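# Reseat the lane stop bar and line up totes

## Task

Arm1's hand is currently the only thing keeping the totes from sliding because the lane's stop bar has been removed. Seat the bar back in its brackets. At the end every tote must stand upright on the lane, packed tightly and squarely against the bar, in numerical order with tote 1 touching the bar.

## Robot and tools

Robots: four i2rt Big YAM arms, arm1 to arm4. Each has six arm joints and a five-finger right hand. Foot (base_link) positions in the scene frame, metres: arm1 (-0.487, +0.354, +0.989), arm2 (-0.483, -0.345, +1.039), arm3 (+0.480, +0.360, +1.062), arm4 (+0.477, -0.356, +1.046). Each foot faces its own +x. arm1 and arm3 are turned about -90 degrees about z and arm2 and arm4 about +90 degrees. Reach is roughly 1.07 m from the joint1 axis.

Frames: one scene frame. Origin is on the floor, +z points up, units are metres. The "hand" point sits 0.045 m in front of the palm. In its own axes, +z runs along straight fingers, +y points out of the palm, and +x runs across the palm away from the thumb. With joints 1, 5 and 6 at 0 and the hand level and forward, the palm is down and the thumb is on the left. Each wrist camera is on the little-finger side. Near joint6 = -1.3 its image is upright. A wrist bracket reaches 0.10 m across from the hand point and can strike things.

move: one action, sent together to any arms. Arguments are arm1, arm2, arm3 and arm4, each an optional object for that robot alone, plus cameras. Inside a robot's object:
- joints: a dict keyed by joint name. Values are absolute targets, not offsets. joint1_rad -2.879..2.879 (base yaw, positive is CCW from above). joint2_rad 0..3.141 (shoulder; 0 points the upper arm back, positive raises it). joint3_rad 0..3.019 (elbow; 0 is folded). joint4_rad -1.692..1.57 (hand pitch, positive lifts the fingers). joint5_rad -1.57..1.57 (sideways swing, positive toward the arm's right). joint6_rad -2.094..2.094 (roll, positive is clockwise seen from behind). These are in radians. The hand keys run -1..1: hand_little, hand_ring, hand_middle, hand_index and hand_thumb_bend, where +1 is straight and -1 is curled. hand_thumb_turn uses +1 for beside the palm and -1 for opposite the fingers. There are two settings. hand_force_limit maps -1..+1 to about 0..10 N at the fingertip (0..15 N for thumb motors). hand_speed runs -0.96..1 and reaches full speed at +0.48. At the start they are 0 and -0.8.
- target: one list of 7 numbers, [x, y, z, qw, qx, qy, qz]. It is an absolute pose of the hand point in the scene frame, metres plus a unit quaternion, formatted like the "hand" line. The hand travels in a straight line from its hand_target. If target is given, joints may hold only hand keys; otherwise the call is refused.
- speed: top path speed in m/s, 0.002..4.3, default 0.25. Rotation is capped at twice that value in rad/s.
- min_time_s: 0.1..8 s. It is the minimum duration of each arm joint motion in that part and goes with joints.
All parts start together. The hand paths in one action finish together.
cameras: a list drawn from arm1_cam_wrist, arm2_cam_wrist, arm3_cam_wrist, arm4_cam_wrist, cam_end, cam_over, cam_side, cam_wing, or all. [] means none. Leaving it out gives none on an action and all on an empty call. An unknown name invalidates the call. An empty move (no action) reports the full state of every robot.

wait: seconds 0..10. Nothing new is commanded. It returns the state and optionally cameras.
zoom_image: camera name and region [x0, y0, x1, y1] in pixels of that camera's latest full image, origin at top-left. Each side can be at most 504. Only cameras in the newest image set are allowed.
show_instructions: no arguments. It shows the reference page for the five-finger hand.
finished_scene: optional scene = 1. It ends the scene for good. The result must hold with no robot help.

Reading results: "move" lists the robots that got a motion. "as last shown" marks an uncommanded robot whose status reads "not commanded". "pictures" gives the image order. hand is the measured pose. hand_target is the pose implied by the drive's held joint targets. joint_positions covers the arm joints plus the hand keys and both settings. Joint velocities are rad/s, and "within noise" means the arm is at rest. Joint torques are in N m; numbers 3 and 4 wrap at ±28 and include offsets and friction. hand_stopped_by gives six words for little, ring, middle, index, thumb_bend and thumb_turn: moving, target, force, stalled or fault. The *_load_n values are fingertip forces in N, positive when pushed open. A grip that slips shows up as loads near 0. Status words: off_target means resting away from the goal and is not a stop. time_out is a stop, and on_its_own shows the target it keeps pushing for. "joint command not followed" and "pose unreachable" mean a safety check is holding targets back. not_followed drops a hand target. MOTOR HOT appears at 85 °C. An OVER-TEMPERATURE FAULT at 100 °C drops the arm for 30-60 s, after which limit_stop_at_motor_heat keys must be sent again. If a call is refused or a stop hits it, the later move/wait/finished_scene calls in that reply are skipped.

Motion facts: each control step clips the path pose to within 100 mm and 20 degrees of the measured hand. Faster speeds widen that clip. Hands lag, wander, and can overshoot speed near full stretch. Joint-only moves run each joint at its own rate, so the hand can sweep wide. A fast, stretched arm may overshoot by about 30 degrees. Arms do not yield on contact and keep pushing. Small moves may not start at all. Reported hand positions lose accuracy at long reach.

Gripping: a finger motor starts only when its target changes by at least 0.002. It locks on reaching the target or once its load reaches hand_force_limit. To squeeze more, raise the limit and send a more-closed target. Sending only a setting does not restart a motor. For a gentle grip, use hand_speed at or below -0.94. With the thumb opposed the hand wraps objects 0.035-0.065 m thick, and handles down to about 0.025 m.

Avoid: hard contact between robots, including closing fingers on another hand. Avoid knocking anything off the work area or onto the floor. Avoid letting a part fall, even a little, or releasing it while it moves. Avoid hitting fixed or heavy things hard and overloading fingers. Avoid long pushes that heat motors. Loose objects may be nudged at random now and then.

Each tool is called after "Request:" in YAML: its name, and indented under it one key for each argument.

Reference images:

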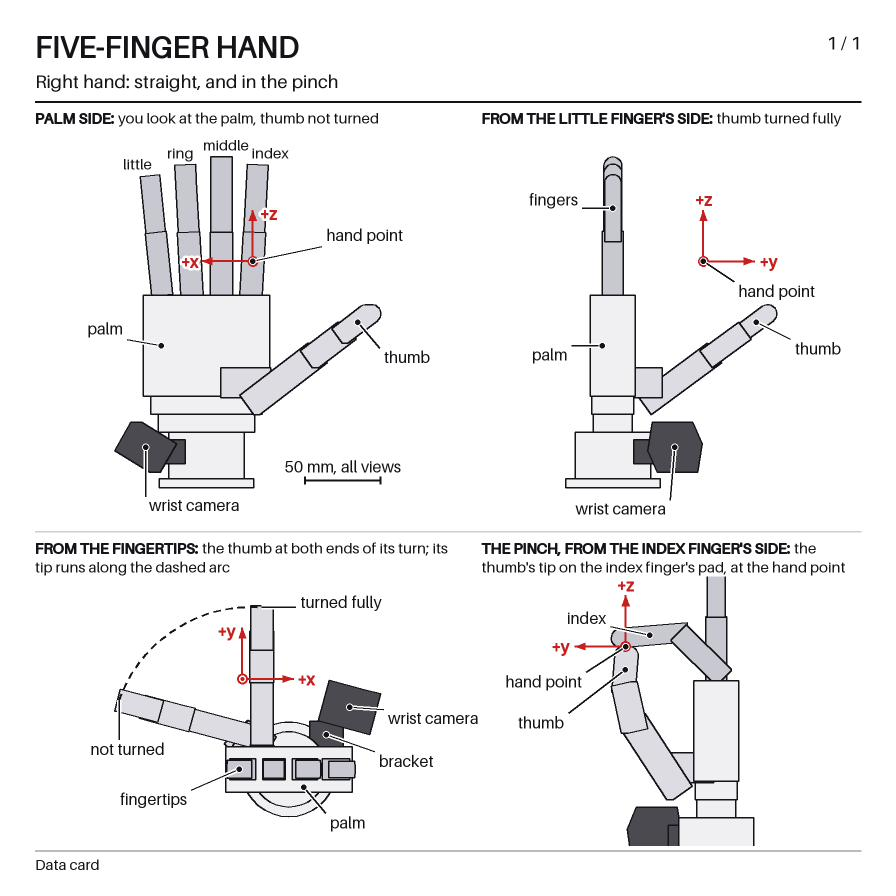

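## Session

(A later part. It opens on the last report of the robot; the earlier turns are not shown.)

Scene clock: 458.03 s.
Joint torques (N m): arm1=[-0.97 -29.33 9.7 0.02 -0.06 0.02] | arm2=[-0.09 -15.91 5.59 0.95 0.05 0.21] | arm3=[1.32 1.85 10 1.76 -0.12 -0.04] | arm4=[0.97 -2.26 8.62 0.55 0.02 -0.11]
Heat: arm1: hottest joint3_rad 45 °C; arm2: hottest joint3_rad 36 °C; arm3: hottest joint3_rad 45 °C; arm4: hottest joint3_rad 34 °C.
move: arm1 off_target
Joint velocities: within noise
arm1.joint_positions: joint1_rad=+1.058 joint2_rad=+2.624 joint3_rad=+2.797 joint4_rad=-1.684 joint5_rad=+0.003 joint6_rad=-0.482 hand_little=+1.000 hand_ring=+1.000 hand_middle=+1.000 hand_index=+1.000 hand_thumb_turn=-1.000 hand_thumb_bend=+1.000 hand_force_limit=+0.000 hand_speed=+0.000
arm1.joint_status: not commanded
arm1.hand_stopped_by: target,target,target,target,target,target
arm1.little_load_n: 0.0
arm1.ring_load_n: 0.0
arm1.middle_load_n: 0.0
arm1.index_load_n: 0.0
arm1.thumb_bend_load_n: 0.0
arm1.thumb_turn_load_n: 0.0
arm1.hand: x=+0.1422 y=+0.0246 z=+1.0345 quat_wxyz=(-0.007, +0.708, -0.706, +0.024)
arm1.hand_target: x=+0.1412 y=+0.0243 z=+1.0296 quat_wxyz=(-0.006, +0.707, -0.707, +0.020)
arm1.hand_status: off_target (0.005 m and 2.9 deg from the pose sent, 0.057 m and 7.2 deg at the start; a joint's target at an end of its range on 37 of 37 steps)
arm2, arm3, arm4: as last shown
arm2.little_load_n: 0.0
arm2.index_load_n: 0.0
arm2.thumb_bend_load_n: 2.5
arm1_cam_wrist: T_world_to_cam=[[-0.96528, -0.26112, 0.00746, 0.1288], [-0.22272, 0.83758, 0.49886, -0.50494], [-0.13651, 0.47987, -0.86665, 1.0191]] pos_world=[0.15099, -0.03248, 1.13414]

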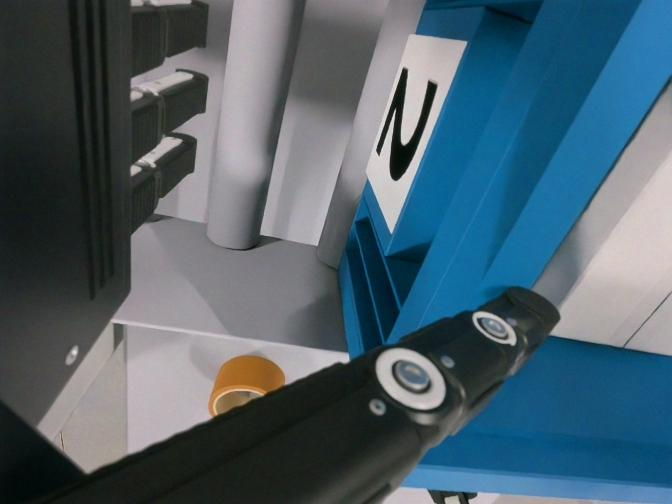

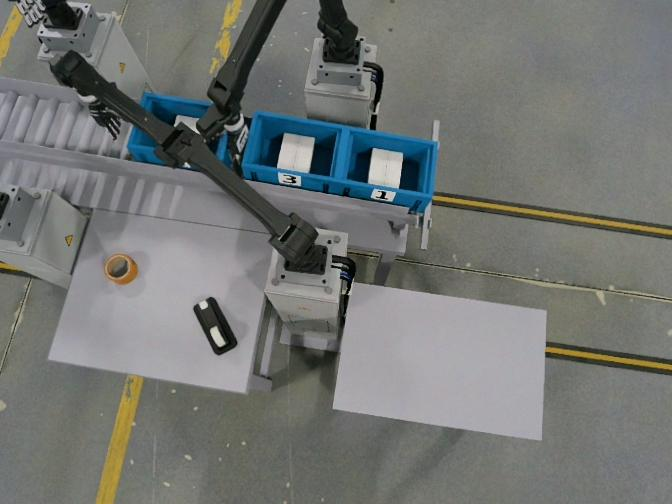

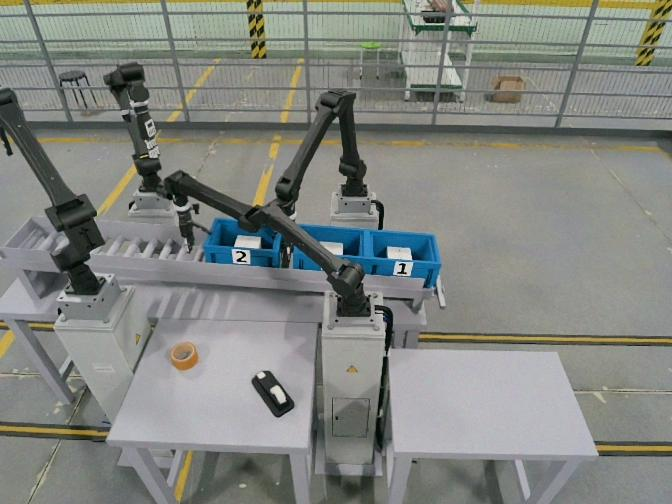

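Request:
move:
  arm1: {"target": [0.128, 0.016, 1.034, 0, 0.7071, -0.7071, 0], "speed": 0.06, "joints": {"hand_speed": -0.6, "hand_force_limit": -0.6, "hand_index": 0.0, "hand_middle": 0.0, "hand_ring": 0.0}}
  cameras: ["arm1_cam_wrist", "arm2_cam_wrist"]

Request:
zoom_image:
  camera: "arm1_cam_wrist"
  region: [140, 0, 500, 280]

Scene clock: 462.13 s.
Joint torques (N m): arm1=[-1.96 -30.45 8.39 -0.01 -0.05 -0.1] | arm2=[-0.44 -15.79 5.67 1.1 0.09 0.19] | arm3=[1.08 1.55 10.03 1.87 -0.13 -0.03] | arm4=[0.62 -2.08 8.55 0.53 0.03 -0.13]
Heat: arm1: hottest joint3_rad 45 °C; arm2: hottest joint3_rad 35 °C; arm3: hottest joint3_rad 45 °C; arm4: hottest joint3_rad 34 °C.
move: arm1 off_target
Joint velocities: within noise
arm1.joint_positions: joint1_rad=+1.053 joint2_rad=+2.614 joint3_rad=+2.761 joint4_rad=-1.684 joint5_rad=+0.003 joint6_rad=-0.489 hand_little=+1.000 hand_ring=+0.000 hand_middle=+0.000 hand_index=+0.000 hand_thumb_turn=-1.000 hand_thumb_bend=+1.000 hand_force_limit=-0.600 hand_speed=-0.600
arm1.joint_status: all done
arm1.hand_stopped_by: target,target,target,target,target,target
arm1.little_load_n: 0.0
arm1.ring_load_n: 0.0
arm1.middle_load_n: 0.0
arm1.index_load_n: 0.5
arm1.thumb_bend_load_n: 0.0
arm1.thumb_turn_load_n: 0.0
arm1.hand: x=+0.1339 y=+0.0242 z=+1.0299 quat_wxyz=(-0.003, +0.709, -0.705, +0.011)
arm1.hand_target: x=+0.1274 y=+0.0163 z=+1.0339 quat_wxyz=(-0.003, +0.707, -0.707, +0.010)
arm1.hand_status: off_target (0.011 m and 1.4 deg from the pose sent, 0.017 m and 2.9 deg at the start; a joint's target at an end of its range on 42 of 42 steps)
arm2, arm4: as last shown
arm2.joint_positions: joint1_rad=-0.655 joint2_rad=+1.800 joint3_rad=+1.078 joint4_rad=-0.871 joint5_rad=-0.013 joint6_rad=-2.007 hand_little=+1.000 hand_ring=+0.000 hand_middle=+0.000 hand_index=+0.000 hand_thumb_turn=-1.000 hand_thumb_bend=+0.429 hand_force_limit=-0.200 hand_speed=-0.900
arm2.ring_load_n: 0.5
arm2.hand: x=-0.1717 y=-0.0107 z=+1.0069 quat_wxyz=(+0.001, +0.764, +0.645, -0.006)
arm2.hand_target: x=-0.1731 y=-0.0100 z=+1.0059 quat_wxyz=(+0.000, +0.766, +0.643, +0.000)
arm3.joint_positions: joint1_rad=+0.859 joint2_rad=+0.647 joint3_rad=+1.405 joint4_rad=-1.258 joint5_rad=-0.253 joint6_rad=-1.430 hand_little=+1.000 hand_ring=+1.000 hand_middle=+1.000 hand_index=+1.000 hand_thumb_turn=+1.000 hand_thumb_bend=+1.000 hand_force_limit=+0.000 hand_speed=-0.800
arm3.joint_status: not commanded
arm3.hand_stopped_by: target,target,target,target,target,target
arm3.little_load_n: 0.0
arm3.ring_load_n: 0.0
arm3.middle_load_n: 0.0
arm3.index_load_n: 0.0
arm3.thumb_bend_load_n: 0.0
arm3.thumb_turn_load_n: 0.0
arm3.hand: x=+0.6672 y=+0.1753 z=+1.5705 quat_wxyz=(+0.036, +0.799, -0.304, +0.517)
arm3.hand_target: x=+0.6666 y=+0.1756 z=+1.5831 quat_wxyz=(+0.041, +0.793, -0.300, +0.528)
arm3.hand_status: not commanded
arm1_cam_wrist: T_world_to_cam=[[-0.96445, -0.26286, 0.02723, 0.10038], [-0.21191, 0.83084, 0.51458, -0.52163], [-0.15788, 0.49052, -0.85701, 1.00687]] pos_world=[0.14524, -0.03411, 1.12859]
arm2_cam_wrist: T_world_to_cam=[[0.99756, 0.06381, 0.0284, 0.14327], [0.03839, -0.84057, 0.54034, -0.54735], [0.05835, -0.53793, -0.84097, 0.96578]] pos_world=[-0.17826, 0.05029, 1.10387]

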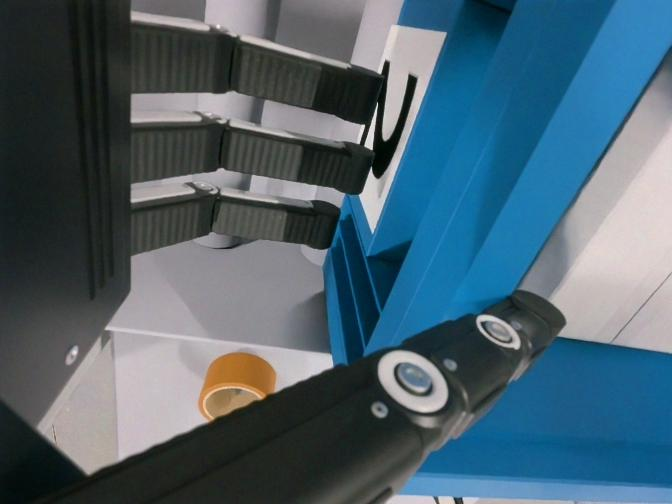

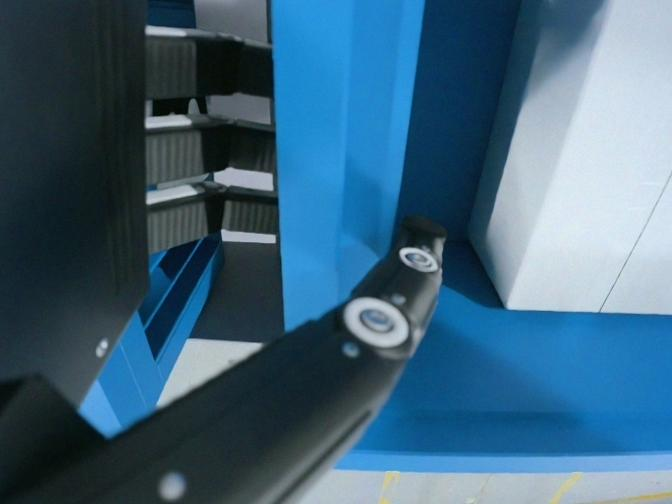

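Scaled by 1.400 from the camera's image (finer frame: 960x720).

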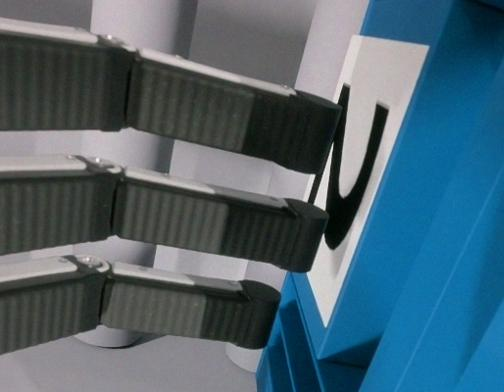

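Request:
move:
  arm1: {"target": [0.130, 0.008, 1.044, 0, 0.7071, -0.7071, 0], "speed": 0.05}
  cameras: ["arm1_cam_wrist"]

Request:
zoom_image:
  camera: "arm1_cam_wrist"
  region: [140, 0, 500, 280]

Scene clock: 464.27 s.
Joint torques (N m): arm1=[-2.08 -30.74 10.22 -0.01 -0.04 -0.1] | arm2=[-0.03 -15.79 5.65 1.06 0.11 0.17] | arm3=[1.26 1.55 9.99 1.74 -0.13 -0.02] | arm4=[0.26 -2.2 8.75 0.5 -0.02 -0.11]
Heat: arm1: hottest joint3_rad 45 °C; arm2: hottest joint3_rad 35 °C; arm3: hottest joint3_rad 45 °C; arm4: hottest joint3_rad 34 °C.
move: arm1 off_target
Joint velocities: within noise
arm1.joint_positions: joint1_rad=+1.044 joint2_rad=+2.614 joint3_rad=+2.761 joint4_rad=-1.684 joint5_rad=+0.003 joint6_rad=-0.497 hand_little=+1.000 hand_ring=+0.000 hand_middle=+0.000 hand_index=+0.000 hand_thumb_turn=-1.000 hand_thumb_bend=+1.000 hand_force_limit=-0.600 hand_speed=-0.600
arm1.joint_status: not commanded
arm1.hand_stopped_by: target,target,target,target,target,target
arm1.little_load_n: 0.0
arm1.ring_load_n: 0.0
arm1.middle_load_n: 0.0
arm1.index_load_n: 0.0
arm1.thumb_bend_load_n: 0.0
arm1.thumb_turn_load_n: 0.0
arm1.hand: x=+0.1309 y=+0.0186 z=+1.0299 quat_wxyz=(-0.003, +0.708, -0.706, +0.011)
arm1.hand_target: x=+0.1290 y=+0.0085 z=+1.0438 quat_wxyz=(-0.006, +0.707, -0.707, +0.023)
arm1.hand_status: off_target (0.018 m and 1.4 deg from the pose sent, 0.022 m and 1.3 deg at the start; a joint's target at an end of its range on 29 of 29 steps)
arm2, arm3, arm4: as last shown
arm2.ring_load_n: 0.0
arm2.index_load_n: 0.5
arm4.thumb_bend_load_n: -0.5
arm1_cam_wrist: T_world_to_cam=[[-0.96454, -0.26251, 0.0275, 0.09564], [-0.21151, 0.83104, 0.51443, -0.51751], [-0.1579, 0.49037, -0.85709, 1.00922]] pos_world=[0.14214, -0.03971, 1.12859]

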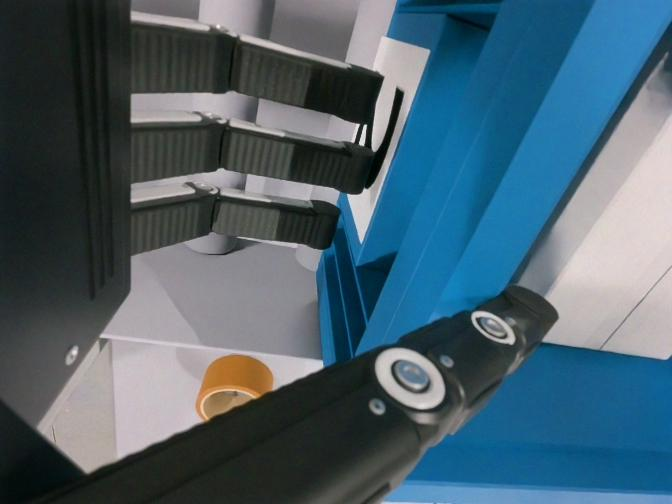

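Scaled by 1.400 from the camera's image (finer frame: 960x720).

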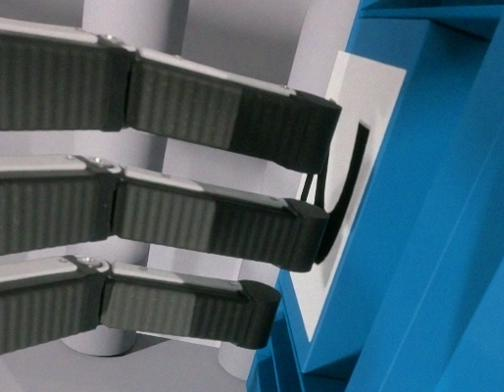

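Request:
move:
  arm1: {"target": [0.128, 0.008, 1.058, 0, 0.7071, -0.7071, 0], "speed": 0.05}
  cameras: ["arm1_cam_wrist"]

Request:
zoom_image:
  camera: "arm1_cam_wrist"
  region: [140, 0, 500, 280]

Scene clock: 466.07 s.
Joint torques (N m): arm1=[-2.02 -30.62 8.84 0.03 -0.06 -0.09] | arm2=[-0.15 -15.68 5.56 1.02 0.1 0.19] | arm3=[1.2 1.55 10 1.8 -0.13 -0.01] | arm4=[0.91 -1.55 8.55 0.7 0.01 -0.12]
Heat: arm1: hottest joint3_rad 45 °C; arm2: hottest joint3_rad 35 °C; arm3: hottest joint3_rad 45 °C; arm4: hottest joint3_rad 34 °C.
move: arm1 off_target
Joint velocities: within noise
arm1.joint_positions: joint1_rad=+1.044 joint2_rad=+2.580 joint3_rad=+2.761 joint4_rad=-1.684 joint5_rad=+0.003 joint6_rad=-0.499 hand_little=+1.000 hand_ring=+0.000 hand_middle=+0.000 hand_index=+0.000 hand_thumb_turn=-1.000 hand_thumb_bend=+1.000 hand_force_limit=-0.600 hand_speed=-0.600
arm1.joint_status: not commanded
arm1.hand_stopped_by: target,target,target,target,target,target
arm1.little_load_n: 0.0
arm1.ring_load_n: 0.0
arm1.middle_load_n: 0.0
arm1.index_load_n: 0.0
arm1.thumb_bend_load_n: 0.0
arm1.thumb_turn_load_n: 0.0
arm1.hand: x=+0.1331 y=+0.0172 z=+1.0527 quat_wxyz=(-0.008, +0.709, -0.705, +0.027)
arm1.hand_target: x=+0.1272 y=+0.0084 z=+1.0576 quat_wxyz=(-0.008, +0.707, -0.707, +0.028)
arm1.hand_status: off_target (0.012 m and 3.3 deg from the pose sent, 0.030 m and 1.3 deg at the start; a joint's target at an end of its range on 32 of 32 steps)
arm2, arm3, arm4: as last shown
arm2.middle_load_n: 0.5
arm2.index_load_n: 0.0
arm4.thumb_bend_load_n: 0.0
arm1_cam_wrist: T_world_to_cam=[[-0.9646, -0.26369, 0.00321, 0.12246], [-0.22765, 0.83879, 0.49458, -0.50472], [-0.13311, 0.47634, -0.86913, 1.03943]] pos_world=[0.14158, -0.03948, 1.15263]

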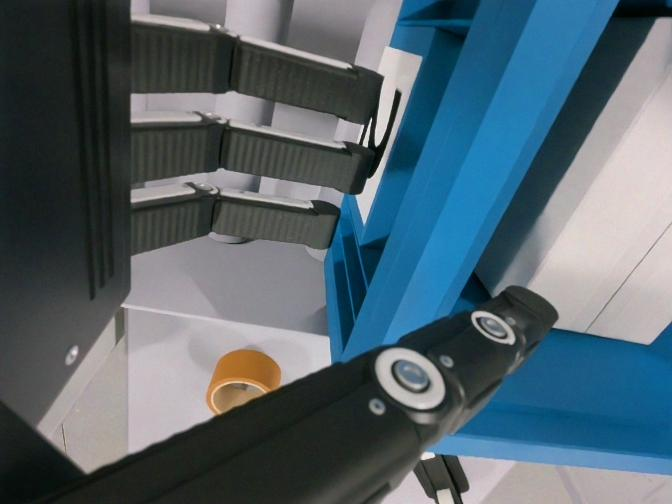

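Scaled by 1.400 from the camera's image (finer frame: 960x720).

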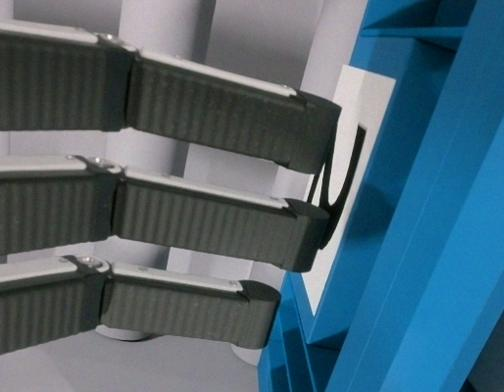

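Request:
move:
  arm1: {"target": [0.132, 0.008, 1.032, 0, 0.7071, -0.7071, 0], "speed": 0.05}
  cameras: ["arm1_cam_wrist"]

Request:
zoom_image:
  camera: "arm1_cam_wrist"
  region: [140, 0, 500, 280]

Scene clock: 468.43 s.
Joint torques (N m): arm1=[-1.85 -28.22 11.63 -0.01 -0.04 -0.06] | arm2=[-0.44 -15.79 5.72 1.09 0.09 0.18] | arm3=[1.26 1.85 10 1.77 -0.11 -0.05] | arm4=[0.32 -1.96 8.58 0.47 -0.02 -0.1]
Heat: arm1: hottest joint3_rad 45 °C; arm2: hottest joint3_rad 35 °C; arm3: hottest joint3_rad 45 °C; arm4: hottest joint3_rad 34 °C.
move: arm1 done
Joint velocities: within noise
arm1.joint_positions: joint1_rad=+1.044 joint2_rad=+2.611 joint3_rad=+2.761 joint4_rad=-1.684 joint5_rad=+0.003 joint6_rad=-0.499 hand_little=+1.000 hand_ring=+0.000 hand_middle=+0.000 hand_index=+0.000 hand_thumb_turn=-1.000 hand_thumb_bend=+1.000 hand_force_limit=-0.600 hand_speed=-0.600
arm1.joint_status: not commanded
arm1.hand_stopped_by: target,target,target,target,target,target
arm1.little_load_n: 0.0
arm1.ring_load_n: 0.0
arm1.middle_load_n: 0.0
arm1.index_load_n: 0.0
arm1.thumb_bend_load_n: 0.0
arm1.thumb_turn_load_n: 0.5
arm1.hand: x=+0.1310 y=+0.0184 z=+1.0314 quat_wxyz=(-0.003, +0.709, -0.705, +0.012)
arm1.hand_target: x=+0.1310 y=+0.0084 z=+1.0318 quat_wxyz=(-0.005, +0.707, -0.707, +0.019)
arm1.hand_status: done (0.010 m and 1.5 deg from the pose sent, 0.023 m and 3.3 deg at the start; a joint's target at an end of its range on 38 of 38 steps)
arm2, arm3, arm4: as last shown
arm2.ring_load_n: 0.5
arm2.middle_load_n: 0.0
arm3.thumb_bend_load_n: 0.5
arm3.thumb_turn_load_n: -0.5
arm1_cam_wrist: T_world_to_cam=[[-0.9642, -0.26393, 0.02584, 0.09743], [-0.2138, 0.83131, 0.51304, -0.51633], [-0.15689, 0.48915, -0.85797, 1.01145]] pos_world=[0.14223, -0.03981, 1.13018]

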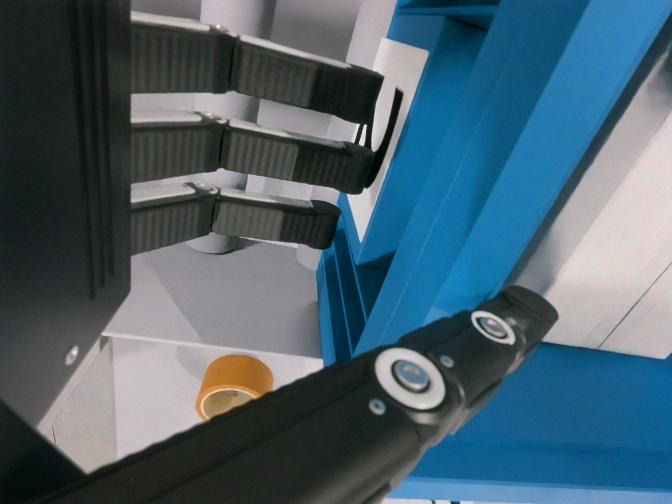

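Scaled by 1.400 from the camera's image (finer frame: 960x720).

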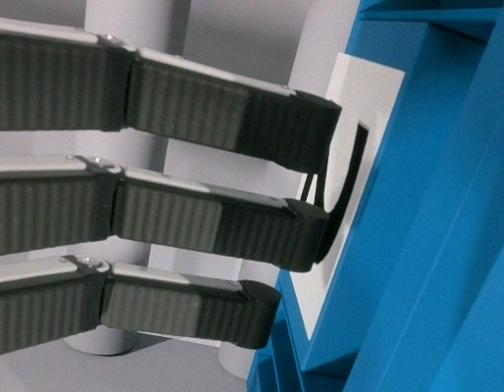

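Request:
move:
  arm1: {"target": [0.132, 0.008, 1.010, 0, 0.7071, -0.7071, 0], "speed": 0.06}

Request:
move:
  arm1: {"target": [0.132, 0.008, 1.043, 0, 0.7071, -0.7071, 0], "speed": 0.06}
  cameras: ["arm1_cam_wrist"]

Request:
zoom_image:
  camera: "arm1_cam_wrist"
  region: [140, 0, 500, 280]

Scene clock: 470.43 s.
Joint torques (N m): arm1=[-1.85 -26.29 12.04 0.08 -0.07 -0.06] | arm2=[-0.09 -15.74 5.64 0.96 -0.03 0.16] | arm3=[1.14 1.38 10.03 1.7 -0.13 -0.04] | arm4=[0.79 -1.73 8.62 0.43 0.03 -0.13]
Heat: arm1: hottest joint3_rad 45 °C; arm2: hottest joint3_rad 35 °C; arm3: hottest joint3_rad 45 °C; arm4: hottest joint3_rad 34 °C.
move: arm1 off_target
Joint velocities: within noise
arm1.joint_positions: joint1_rad=+1.044 joint2_rad=+2.626 joint3_rad=+2.774 joint4_rad=-1.687 joint5_rad=+0.004 joint6_rad=-0.499 hand_little=+1.000 hand_ring=+0.000 hand_middle=+0.000 hand_index=+0.000 hand_thumb_turn=-1.000 hand_thumb_bend=+1.000 hand_force_limit=-0.600 hand_speed=-0.600
arm1.joint_status: not commanded
arm1.hand_stopped_by: target,target,target,target,target,target
arm1.little_load_n: 0.0
arm1.ring_load_n: 0.0
arm1.middle_load_n: 0.0
arm1.index_load_n: 0.5
arm1.thumb_bend_load_n: 0.0
arm1.thumb_turn_load_n: 1.0
arm1.hand: x=+0.1316 y=+0.0179 z=+1.0256 quat_wxyz=(-0.002, +0.709, -0.705, +0.010)
arm1.hand_target: x=+0.1308 y=+0.0086 z=+1.0098 quat_wxyz=(-0.002, +0.707, -0.707, +0.008)
arm1.hand_status: off_target (0.018 m and 1.2 deg from the pose sent, 0.024 m and 1.5 deg at the start; a joint's target at an end of its range on 26 of 29 steps)
arm2, arm3, arm4: as last shown
arm2.joint_positions: joint1_rad=-0.655 joint2_rad=+1.800 joint3_rad=+1.078 joint4_rad=-0.869 joint5_rad=-0.010 joint6_rad=-2.007 hand_little=+1.000 hand_ring=+0.000 hand_middle=+0.000 hand_index=+0.000 hand_thumb_turn=-1.000 hand_thumb_bend=+0.429 hand_force_limit=-0.200 hand_speed=-0.900
arm2.ring_load_n: 0.0
arm2.thumb_bend_load_n: 3.0
arm2.hand: x=-0.1710 y=-0.0106 z=+1.0071 quat_wxyz=(+0.002, +0.764, +0.645, -0.004)
arm3.thumb_bend_load_n: 0.0
arm3.thumb_turn_load_n: 0.0
arm4.thumb_bend_load_n: -0.5
pictures: none

Scene clock: 471.50 s.
Joint torques (N m): arm1=[-1.85 -30.97 10.02 0.08 -0.07 -0.06] | arm2=[0.44 -15.68 5.72 0.91 0.01 0.17] | arm3=[1.38 1.73 10.03 1.78 -0.13 -0.03] | arm4=[0.56 -2.43 8.7 0.62 -0.02 -0.12]
Heat: arm1: hottest joint3_rad 45 °C; arm2: hottest joint3_rad 35 °C; arm3: hottest joint3_rad 45 °C; arm4: hottest joint3_rad 34 °C.
move: arm1 off_target
Joint velocities: within noise
arm1.joint_positions: joint1_rad=+1.044 joint2_rad=+2.622 joint3_rad=+2.774 joint4_rad=-1.687 joint5_rad=+0.003 joint6_rad=-0.499 hand_little=+1.000 hand_ring=+0.000 hand_middle=+0.000 hand_index=+0.000 hand_thumb_turn=-1.000 hand_thumb_bend=+1.000 hand_force_limit=-0.600 hand_speed=-0.600
arm1.joint_status: not commanded
arm1.hand_stopped_by: target,target,target,target,target,target
arm1.little_load_n: 0.0
arm1.ring_load_n: 0.0
arm1.middle_load_n: 0.0
arm1.index_load_n: 0.0
arm1.thumb_bend_load_n: 0.0
arm1.thumb_turn_load_n: 0.0
arm1.hand: x=+0.1320 y=+0.0178 z=+1.0284 quat_wxyz=(-0.003, +0.709, -0.705, +0.012)
arm1.hand_target: x=+0.1310 y=+0.0086 z=+1.0426 quat_wxyz=(-0.007, +0.707, -0.707, +0.024)
arm1.hand_status: off_target (0.018 m and 1.5 deg from the pose sent, 0.020 m and 1.3 deg at the start; a joint's target at an end of its range on 31 of 32 steps)
arm2.joint_positions: joint1_rad=-0.655 joint2_rad=+1.800 joint3_rad=+1.078 joint4_rad=-0.869 joint5_rad=-0.010 joint6_rad=-2.007 hand_little=+1.000 hand_ring=+0.000 hand_middle=+0.000 hand_index=+0.000 hand_thumb_turn=-1.000 hand_thumb_bend=+0.429 hand_force_limit=-0.200 hand_speed=-0.900
arm2.joint_status: not commanded
arm2.hand_stopped_by: target,target,target,target,force,target
arm2.little_load_n: 0.0
arm2.ring_load_n: 0.0
arm2.middle_load_n: 0.0
arm2.index_load_n: 0.0
arm2.thumb_bend_load_n: 2.5
arm2.thumb_turn_load_n: 0.5
arm2.hand: x=-0.1710 y=-0.0106 z=+1.0071 quat_wxyz=(+0.002, +0.764, +0.645, -0.004)
arm2.hand_target: x=-0.1731 y=-0.0100 z=+1.0059 quat_wxyz=(+0.000, +0.766, +0.643, +0.000)
arm2.hand_status: not commanded
arm3: as last shown
arm4.joint_positions: joint1_rad=+0.581 joint2_rad=+0.965 joint3_rad=+1.310 joint4_rad=-1.674 joint5_rad=+0.017 joint6_rad=-0.961 hand_little=+1.000 hand_ring=+1.000 hand_middle=+1.000 hand_index=+1.000 hand_thumb_turn=+1.000 hand_thumb_bend=+1.000 hand_force_limit=+0.000 hand_speed=-0.800
arm4.joint_status: not commanded
arm4.hand_stopped_by: target,target,target,target,target,target
arm4.little_load_n: 0.0
arm4.ring_load_n: 0.0
arm4.middle_load_n: 0.0
arm4.index_load_n: 0.0
arm4.thumb_bend_load_n: 0.0
arm4.thumb_turn_load_n: 0.0
arm4.hand: x=+0.3768 y=-0.1499 z=+1.3820 quat_wxyz=(-0.117, +0.706, +0.698, +0.032)
arm4.hand_target: x=+0.3798 y=-0.1496 z=+1.3790 quat_wxyz=(-0.110, +0.705, +0.700, +0.033)
arm4.hand_status: not commanded
arm1_cam_wrist: T_world_to_cam=[[-0.96418, -0.26392, 0.02644, 0.09763], [-0.2135, 0.83138, 0.51306, -0.51414], [-0.15739, 0.48904, -0.85795, 1.00937]] pos_world=[0.14324, -0.04041, 1.12719]

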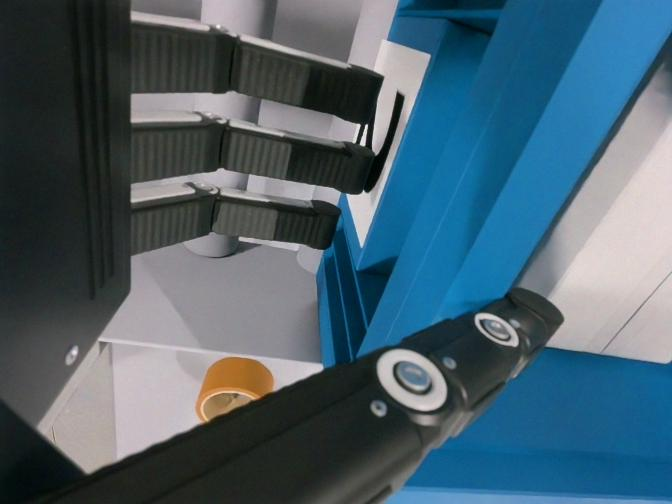

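Scaled by 1.400 from the camera's image (finer frame: 960x720).

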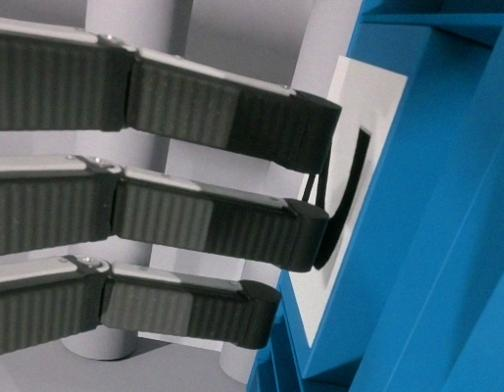

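Request:
move:
  arm1: {"target": [0.132, 0.008, 1.051, 0, 0.7071, -0.7071, 0], "speed": 0.06}
  cameras: ["arm1_cam_wrist"]

Scene clock: 473.40 s.
Joint torques (N m): arm1=[-1.79 -30.51 9.63 0.12 -0.07 -0.06] | arm2=[-0.32 -15.79 5.67 0.96 -0.04 0.2] | arm3=[1.26 1.55 10.06 1.78 -0.12 -0.03] | arm4=[1.08 -1.67 8.61 0.61 0.03 -0.07]
Heat: arm1: hottest joint3_rad 45 °C; arm2: hottest joint3_rad 35 °C; arm3: hottest joint3_rad 45 °C; arm4: hottest joint3_rad 34 °C.
move: arm1 off_target
Joint velocities: within noise
arm1.joint_positions: joint1_rad=+1.044 joint2_rad=+2.605 joint3_rad=+2.774 joint4_rad=-1.687 joint5_rad=+0.003 joint6_rad=-0.499 hand_little=+1.000 hand_ring=+0.000 hand_middle=+0.000 hand_index=+0.000 hand_thumb_turn=-1.000 hand_thumb_bend=+1.000 hand_force_limit=-0.600 hand_speed=-0.600
arm1.joint_status: not commanded
arm1.hand_stopped_by: target,target,target,target,target,target
arm1.little_load_n: 0.0
arm1.ring_load_n: 0.0
arm1.middle_load_n: 0.0
arm1.index_load_n: 0.0
arm1.thumb_bend_load_n: 0.0
arm1.thumb_turn_load_n: 0.0
arm1.hand: x=+0.1332 y=+0.0171 z=+1.0399 quat_wxyz=(-0.005, +0.709, -0.705, +0.020)
arm1.hand_target: x=+0.1311 y=+0.0085 z=+1.0508 quat_wxyz=(-0.008, +0.707, -0.707, +0.029)
arm1.hand_status: off_target (0.014 m and 2.4 deg from the pose sent, 0.025 m and 1.5 deg at the start; a joint's target at an end of its range on 29 of 29 steps)
arm2, arm3, arm4: as last shown
arm2.thumb_turn_load_n: 0.0
arm1_cam_wrist: T_world_to_cam=[[-0.96449, -0.26373, 0.01422, 0.1111], [-0.22101, 0.83539, 0.50327, -0.50808], [-0.1446, 0.48225, -0.86401, 1.02444]] pos_world=[0.14301, -0.04029, 1.13926]

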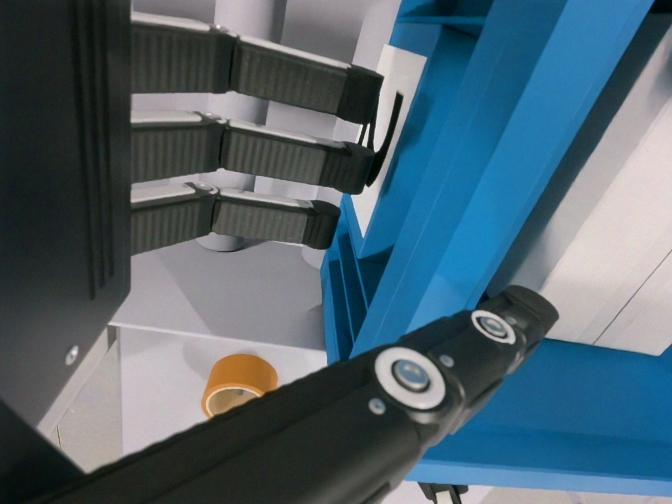

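Request:
move:
  arm1: {"target": [0.112, 0.007, 1.049, 0, 0.7071, -0.7071, 0], "speed": 0.05}
  cameras: ["arm1_cam_wrist", "arm2_cam_wrist"]

Request:
zoom_image:
  camera: "arm1_cam_wrist"
  region: [140, 0, 500, 280]

Scene clock: 476.03 s.
Joint torques (N m): arm1=[-1.79 -30.74 8.36 0.05 -0.07 -0.1] | arm2=[-0.03 -15.74 5.71 0.99 -0.03 0.18] | arm3=[0.79 1.38 9.96 1.84 -0.13 -0.03] | arm4=[1.03 -1.26 8.57 0.64 0.01 -0.13]
Heat: arm1: hottest joint2_rad 44 °C; arm2: hottest joint3_rad 34 °C; arm3: hottest joint3_rad 45 °C; arm4: hottest joint3_rad 34 °C.
move: arm1 off_target
Joint velocities: within noise
arm1.joint_positions: joint1_rad=+1.030 joint2_rad=+2.570 joint3_rad=+2.700 joint4_rad=-1.687 joint5_rad=+0.003 joint6_rad=-0.510 hand_little=+1.000 hand_ring=+0.000 hand_middle=+0.000 hand_index=+0.000 hand_thumb_turn=-1.000 hand_thumb_bend=+1.000 hand_force_limit=-0.600 hand_speed=-0.600
arm1.joint_status: not commanded
arm1.hand_stopped_by: target,target,target,target,target,target
arm1.little_load_n: 0.0
arm1.ring_load_n: 0.0
arm1.middle_load_n: 0.0
arm1.index_load_n: 0.0
arm1.thumb_bend_load_n: 0.0
arm1.thumb_turn_load_n: 0.0
arm1.hand: x=+0.1167 y=+0.0143 z=+1.0405 quat_wxyz=(+0.000, +0.708, -0.706, +0.002)
arm1.hand_target: x=+0.1117 y=+0.0072 z=+1.0489 quat_wxyz=(-0.001, +0.707, -0.707, +0.005)
arm1.hand_status: off_target (0.012 m and 0.3 deg from the pose sent, 0.025 m and 2.4 deg at the start; a joint's target at an end of its range on 34 of 35 steps)
arm2, arm3, arm4: as last shown
arm1_cam_wrist: T_world_to_cam=[[-0.96422, -0.26175, 0.04195, 0.06554], [-0.20157, 0.82671, 0.52528, -0.53485], [-0.17217, 0.49804, -0.84989, 1.01227]] pos_world=[0.12967, -0.04482, 1.13852]
arm2_cam_wrist: T_world_to_cam=[[0.99746, 0.06382, 0.03172, 0.13917], [0.0366, -0.84065, 0.54034, -0.54762], [0.06115, -0.5378, -0.84085, 0.96639]] pos_world=[-0.17787, 0.05049, 1.10407]

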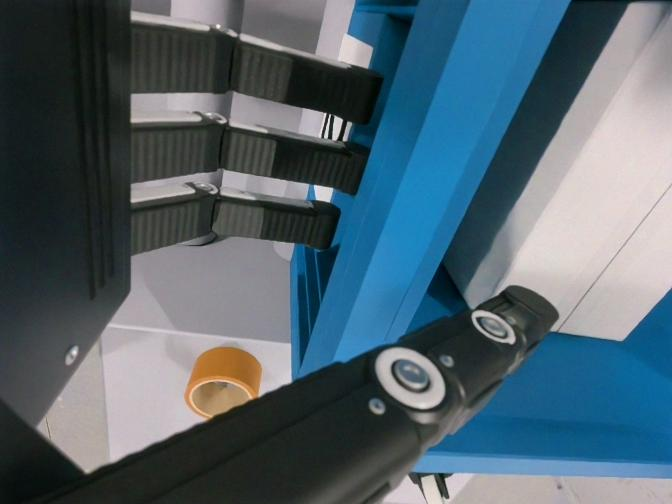

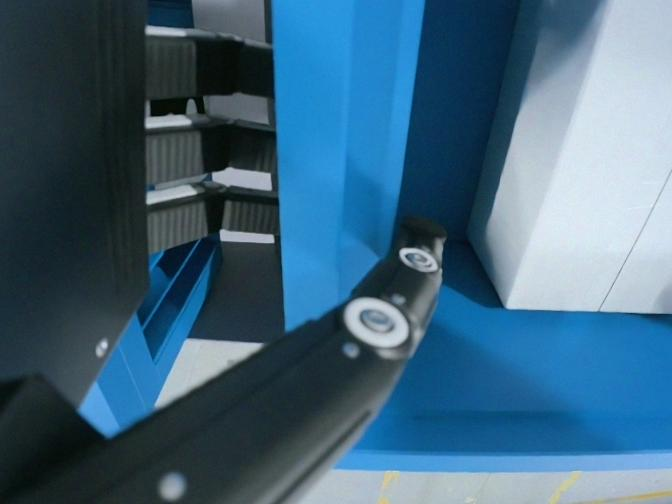

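Scaled by 1.400 from the camera's image (finer frame: 960x720).

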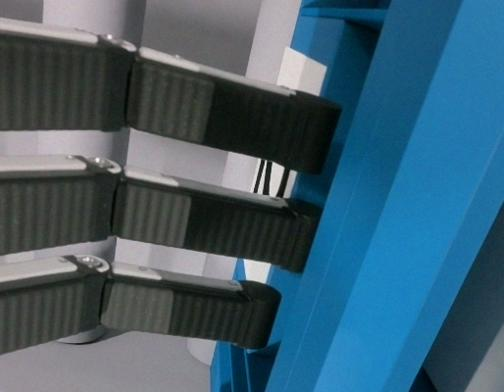

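Request:
move:
  arm1: {"target": [0.098, 0.008, 1.047, 0, 0.7071, -0.7071, 0], "speed": 0.04}
  cameras: ["arm1_cam_wrist", "arm2_cam_wrist"]

Request:
zoom_image:
  camera: "arm1_cam_wrist"
  region: [140, 0, 500, 280]

Scene clock: 477.80 s.
Joint torques (N m): arm1=[-2.2 -29.8 8.54 0.46 -0.07 -0.1] | arm2=[-0.09 -15.68 5.67 0.91 -0.02 0.17] | arm3=[1.38 1.55 10 1.76 -0.12 -0.04] | arm4=[-0.38 -1.96 8.68 0.5 -0.02 -0.08]
Heat: arm1: hottest joint2_rad 44 °C; arm2: hottest joint3_rad 34 °C; arm3: hottest joint3_rad 45 °C; arm4: hottest joint3_rad 34 °C.
move: arm1 off_target
Joint velocities: within noise
arm1.joint_positions: joint1_rad=+1.024 joint2_rad=+2.492 joint3_rad=+2.550 joint4_rad=-1.634 joint5_rad=+0.003 joint6_rad=-0.518 hand_little=+1.000 hand_ring=+0.000 hand_middle=+0.000 hand_index=+0.000 hand_thumb_turn=-1.000 hand_thumb_bend=+1.000 hand_force_limit=-0.600 hand_speed=-0.600
arm1.joint_status: not commanded
arm1.hand_stopped_by: target,target,target,target,target,target
arm1.little_load_n: 0.0
arm1.ring_load_n: 0.0
arm1.middle_load_n: 0.0
arm1.index_load_n: 0.5
arm1.thumb_bend_load_n: 0.0
arm1.thumb_turn_load_n: 0.0
arm1.hand: x=+0.1010 y=+0.0174 z=+1.0417 quat_wxyz=(+0.003, +0.709, -0.705, -0.007)
arm1.hand_target: x=+0.0980 y=+0.0081 z=+1.0470 quat_wxyz=(+0.000, +0.707, -0.707, +0.000)
arm1.hand_status: off_target (0.011 m and 1.0 deg from the pose sent, 0.021 m and 0.3 deg at the start)
arm2, arm4: as last shown
arm3.joint_positions: joint1_rad=+0.859 joint2_rad=+0.647 joint3_rad=+1.405 joint4_rad=-1.258 joint5_rad=-0.253 joint6_rad=-1.430 hand_little=+1.000 hand_ring=+1.000 hand_middle=+1.000 hand_index=+1.000 hand_thumb_turn=+1.000 hand_thumb_bend=+1.000 hand_force_limit=+0.000 hand_speed=-0.800
arm3.joint_status: not commanded
arm3.hand_stopped_by: target,target,target,target,target,target
arm3.little_load_n: 0.0
arm3.ring_load_n: 0.0
arm3.middle_load_n: 0.0
arm3.index_load_n: 0.0
arm3.thumb_bend_load_n: 0.0
arm3.thumb_turn_load_n: 0.0
arm3.hand: x=+0.6672 y=+0.1753 z=+1.5705 quat_wxyz=(+0.036, +0.799, -0.304, +0.517)
arm3.hand_target: x=+0.6666 y=+0.1756 z=+1.5831 quat_wxyz=(+0.041, +0.793, -0.300, +0.528)
arm3.hand_status: not commanded
arm1_cam_wrist: T_world_to_cam=[[-0.96289, -0.26405, 0.05589, 0.03647], [-0.19408, 0.82129, 0.53649, -0.55342], [-0.18756, 0.50573, -0.84206, 1.0023]] pos_world=[0.11571, -0.04275, 1.13885]
arm2_cam_wrist: T_world_to_cam=[[0.99746, 0.06382, 0.03172, 0.13917], [0.0366, -0.84065, 0.54034, -0.54762], [0.06115, -0.5378, -0.84085, 0.96639]] pos_world=[-0.17787, 0.05049, 1.10407]

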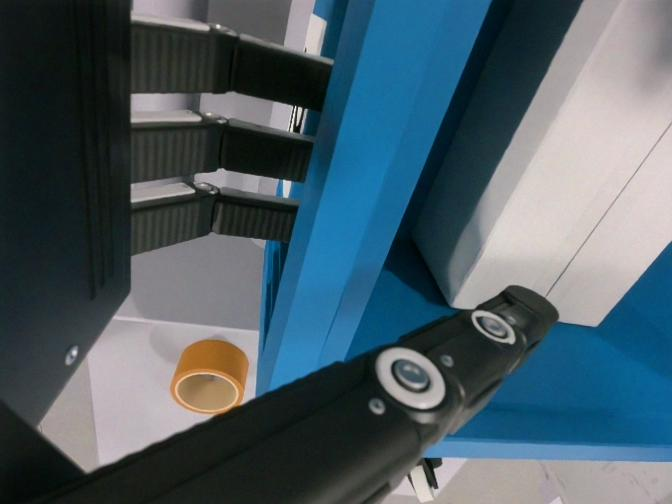

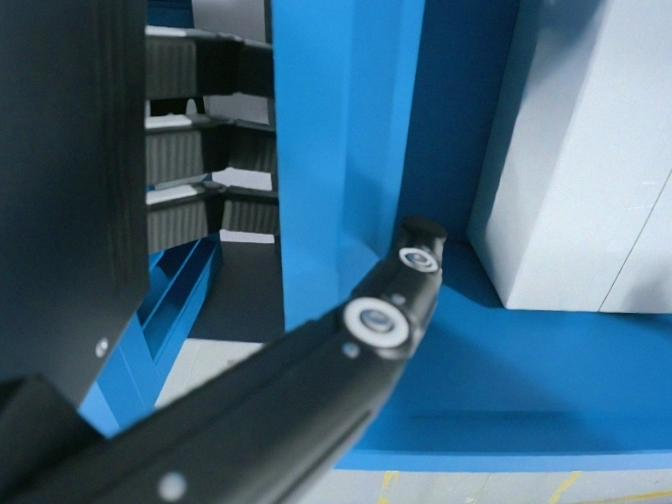

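Scaled by 1.400 from the camera's image (finer frame: 960x720).

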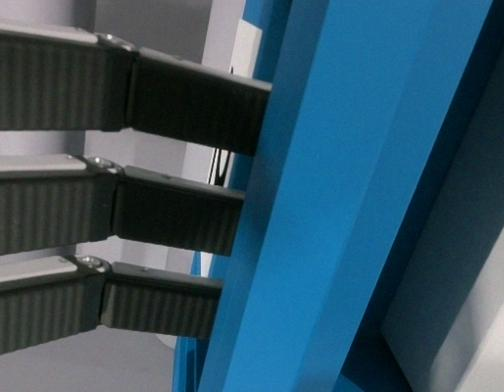

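Request:
move:
  arm1: {"joints": {"hand_speed": -0.88, "hand_force_limit": -0.5, "hand_thumb_bend": -0.2}}
  cameras: ["arm1_cam_wrist", "arm2_cam_wrist"]

Scene clock: 483.53 s.
Joint torques (N m): arm1=[-1.9 -29.63 8.59 0.46 -0.07 -0.09] | arm2=[0.21 -15.68 5.57 0.85 -0.1 0.18] | arm3=[1.26 1.38 10 1.77 -0.13 -0.03] | arm4=[0.21 -1.79 8.43 0.59 -0.06 -0.2]
Heat: arm1: hottest joint2_rad 46 °C; arm2: hottest joint3_rad 34 °C; arm3: hottest joint3_rad 45 °C; arm4: hottest joint3_rad 34 °C.
move: arm1 off_target
Joint velocities: within noise
arm1.joint_positions: joint1_rad=+1.023 joint2_rad=+2.489 joint3_rad=+2.547 joint4_rad=-1.634 joint5_rad=+0.003 joint6_rad=-0.518 hand_little=+1.000 hand_ring=+0.000 hand_middle=+0.000 hand_index=+0.000 hand_thumb_turn=-1.000 hand_thumb_bend=+0.192 hand_force_limit=-0.500 hand_speed=-0.880
arm1.joint_status: hand_thumb_bend off_target (ended at +0.192, target -0.200); the others done
arm1.hand_stopped_by: target,target,target,target,force,target
arm1.little_load_n: 0.0
arm1.ring_load_n: 0.0
arm1.middle_load_n: 1.0
arm1.index_load_n: 0.0
arm1.thumb_bend_load_n: 4.0
arm1.thumb_turn_load_n: 1.0
arm1.hand: x=+0.1004 y=+0.0171 z=+1.0429 quat_wxyz=(+0.003, +0.709, -0.705, -0.007)
arm1.hand_target: x=+0.0980 y=+0.0081 z=+1.0470 quat_wxyz=(+0.000, +0.707, -0.707, +0.000)
arm1.hand_status: not commanded
arm2, arm3, arm4: as last shown
arm2.joint_positions: joint1_rad=-0.655 joint2_rad=+1.800 joint3_rad=+1.078 joint4_rad=-0.866 joint5_rad=-0.008 joint6_rad=-2.007 hand_little=+1.000 hand_ring=+0.000 hand_middle=+0.000 hand_index=+0.000 hand_thumb_turn=-1.000 hand_thumb_bend=+0.429 hand_force_limit=-0.200 hand_speed=-0.900
arm2.thumb_bend_load_n: 3.5
arm2.hand: x=-0.1701 y=-0.0101 z=+1.0072 quat_wxyz=(+0.003, +0.764, +0.645, -0.002)
arm2.hand_target: x=-0.1730 y=-0.0100 z=+1.0060 quat_wxyz=(+0.000, +0.766, +0.643, +0.000)
arm4.thumb_bend_load_n: -0.5
arm1_cam_wrist: T_world_to_cam=[[-0.96301, -0.26368, 0.05558, 0.03606], [-0.19398, 0.82147, 0.53624, -0.55375], [-0.18706, 0.50562, -0.84223, 1.00342]] pos_world=[0.115, -0.04294, 1.14005]
arm2_cam_wrist: T_world_to_cam=[[0.99732, 0.06388, 0.03567, 0.13416], [0.03461, -0.84146, 0.53921, -0.54656], [0.06446, -0.53653, -0.84142, 0.96783]] pos_world=[-0.17727, 0.05079, 1.10427]

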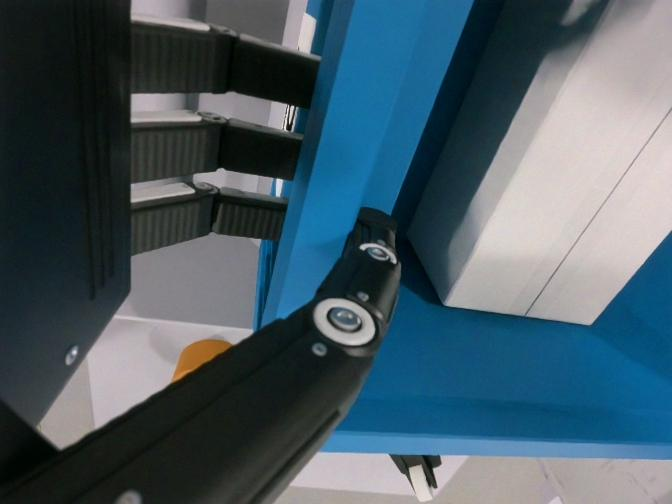

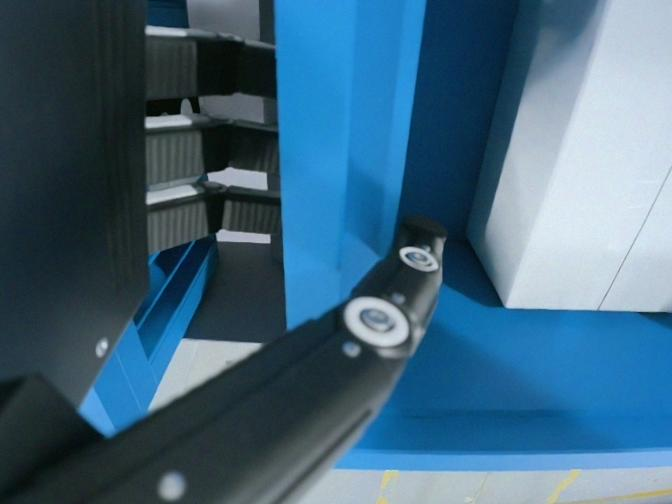

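Request:
move:
  arm2: {"target": [-0.172, -0.010, 1.036, 0, 0.7660, 0.6428, 0], "speed": 0.04}
  arm1: {"target": [0.098, 0.009, 1.077, 0, 0.7071, -0.7071, 0], "speed": 0.04}
  cameras: ["cam_side", "cam_over"]

Request:
zoom_image:
  camera: "cam_side"
  region: [160, 170, 400, 310]

Scene clock: 486.40 s.
Joint torques (N m): arm1=[-1.55 -30.27 13.57 -0.75 -0.06 0.05] | arm2=[-0.44 -18.37 8.02 -0.2 0.21 0.15] | arm3=[1.26 1.55 10.04 1.81 -0.13 -0.03] | arm4=[1.03 -1.9 8.61 0.43 0.04 -0.14]
Heat: arm1: hottest joint2_rad 46 °C; arm2: hottest joint3_rad 34 °C; arm3: hottest joint3_rad 45 °C; arm4: hottest joint3_rad 34 °C.
move: arm1 off_target; arm2 off_target
Joint velocities: within noise
arm1.joint_positions: joint1_rad=+1.021 joint2_rad=+2.489 joint3_rad=+2.547 joint4_rad=-1.668 joint5_rad=+0.003 joint6_rad=-0.529 hand_little=+1.000 hand_ring=+0.000 hand_middle=+0.000 hand_index=+0.000 hand_thumb_turn=-1.000 hand_thumb_bend=+0.192 hand_force_limit=-0.500 hand_speed=-0.880
arm1.joint_status: not commanded
arm1.hand_stopped_by: target,target,target,target,force,target
arm1.little_load_n: 0.0
arm1.ring_load_n: 0.0
arm1.middle_load_n: 4.5
arm1.index_load_n: 2.5
arm1.thumb_bend_load_n: 5.5
arm1.thumb_turn_load_n: 1.5
arm1.hand: x=+0.0915 y=+0.0193 z=+1.0454 quat_wxyz=(+0.007, +0.711, -0.703, -0.023)
arm1.hand_target: x=+0.0966 y=+0.0098 z=+1.0767 quat_wxyz=(-0.001, +0.707, -0.707, +0.003)
arm1.hand_status: off_target (0.034 m and 2.9 deg from the pose sent, 0.035 m and 0.9 deg at the start; a joint's target at an end of its range on 18 of 37 steps)
arm2.joint_positions: joint1_rad=-0.655 joint2_rad=+1.780 joint3_rad=+1.078 joint4_rad=-0.917 joint5_rad=-0.016 joint6_rad=-2.007 hand_little=+1.000 hand_ring=+0.000 hand_middle=+0.000 hand_index=+0.000 hand_thumb_turn=-1.000 hand_thumb_bend=+0.428 hand_force_limit=-0.200 hand_speed=-0.900
arm2.joint_status: not commanded
arm2.hand_stopped_by: target,target,target,target,force,target
arm2.little_load_n: 0.0
arm2.ring_load_n: 2.5
arm2.middle_load_n: 0.0
arm2.index_load_n: 0.0
arm2.thumb_bend_load_n: 0.0
arm2.thumb_turn_load_n: 0.0
arm2.hand: x=-0.1775 y=-0.0179 z=+1.0155 quat_wxyz=(+0.003, +0.764, +0.645, -0.019)
arm2.hand_target: x=-0.1722 y=-0.0103 z=+1.0357 quat_wxyz=(+0.000, +0.766, +0.643, +0.000)
arm2.hand_status: off_target (0.023 m and 2.2 deg from the pose sent, 0.029 m and 0.5 deg at the start)
arm3, arm4: as last shown
pictures: cam_over, cam_side

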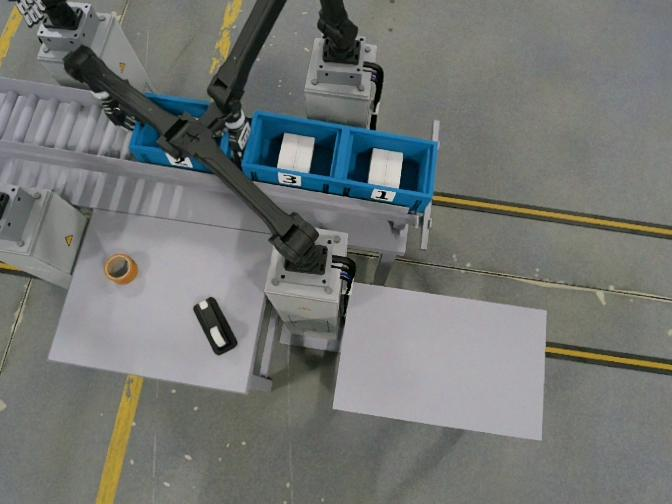

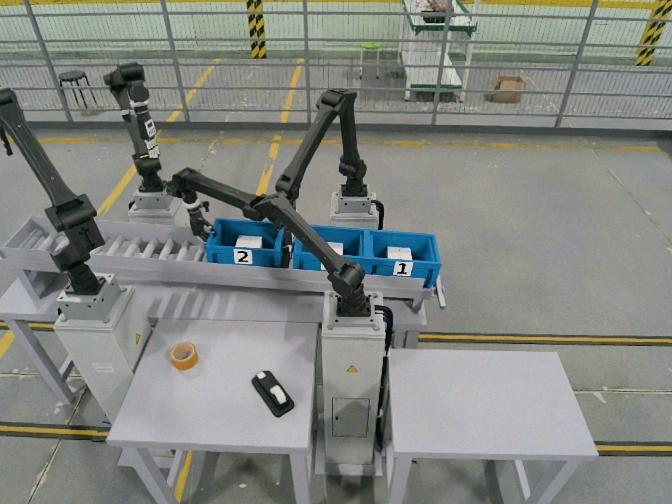

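Scaled by 2.100 from the camera's image (finer frame: 960x720).

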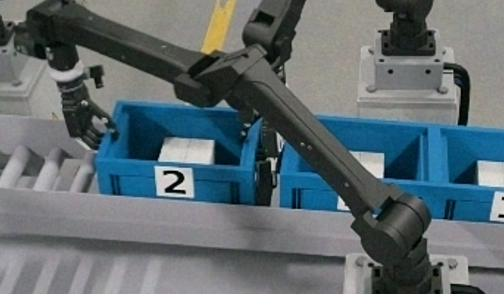

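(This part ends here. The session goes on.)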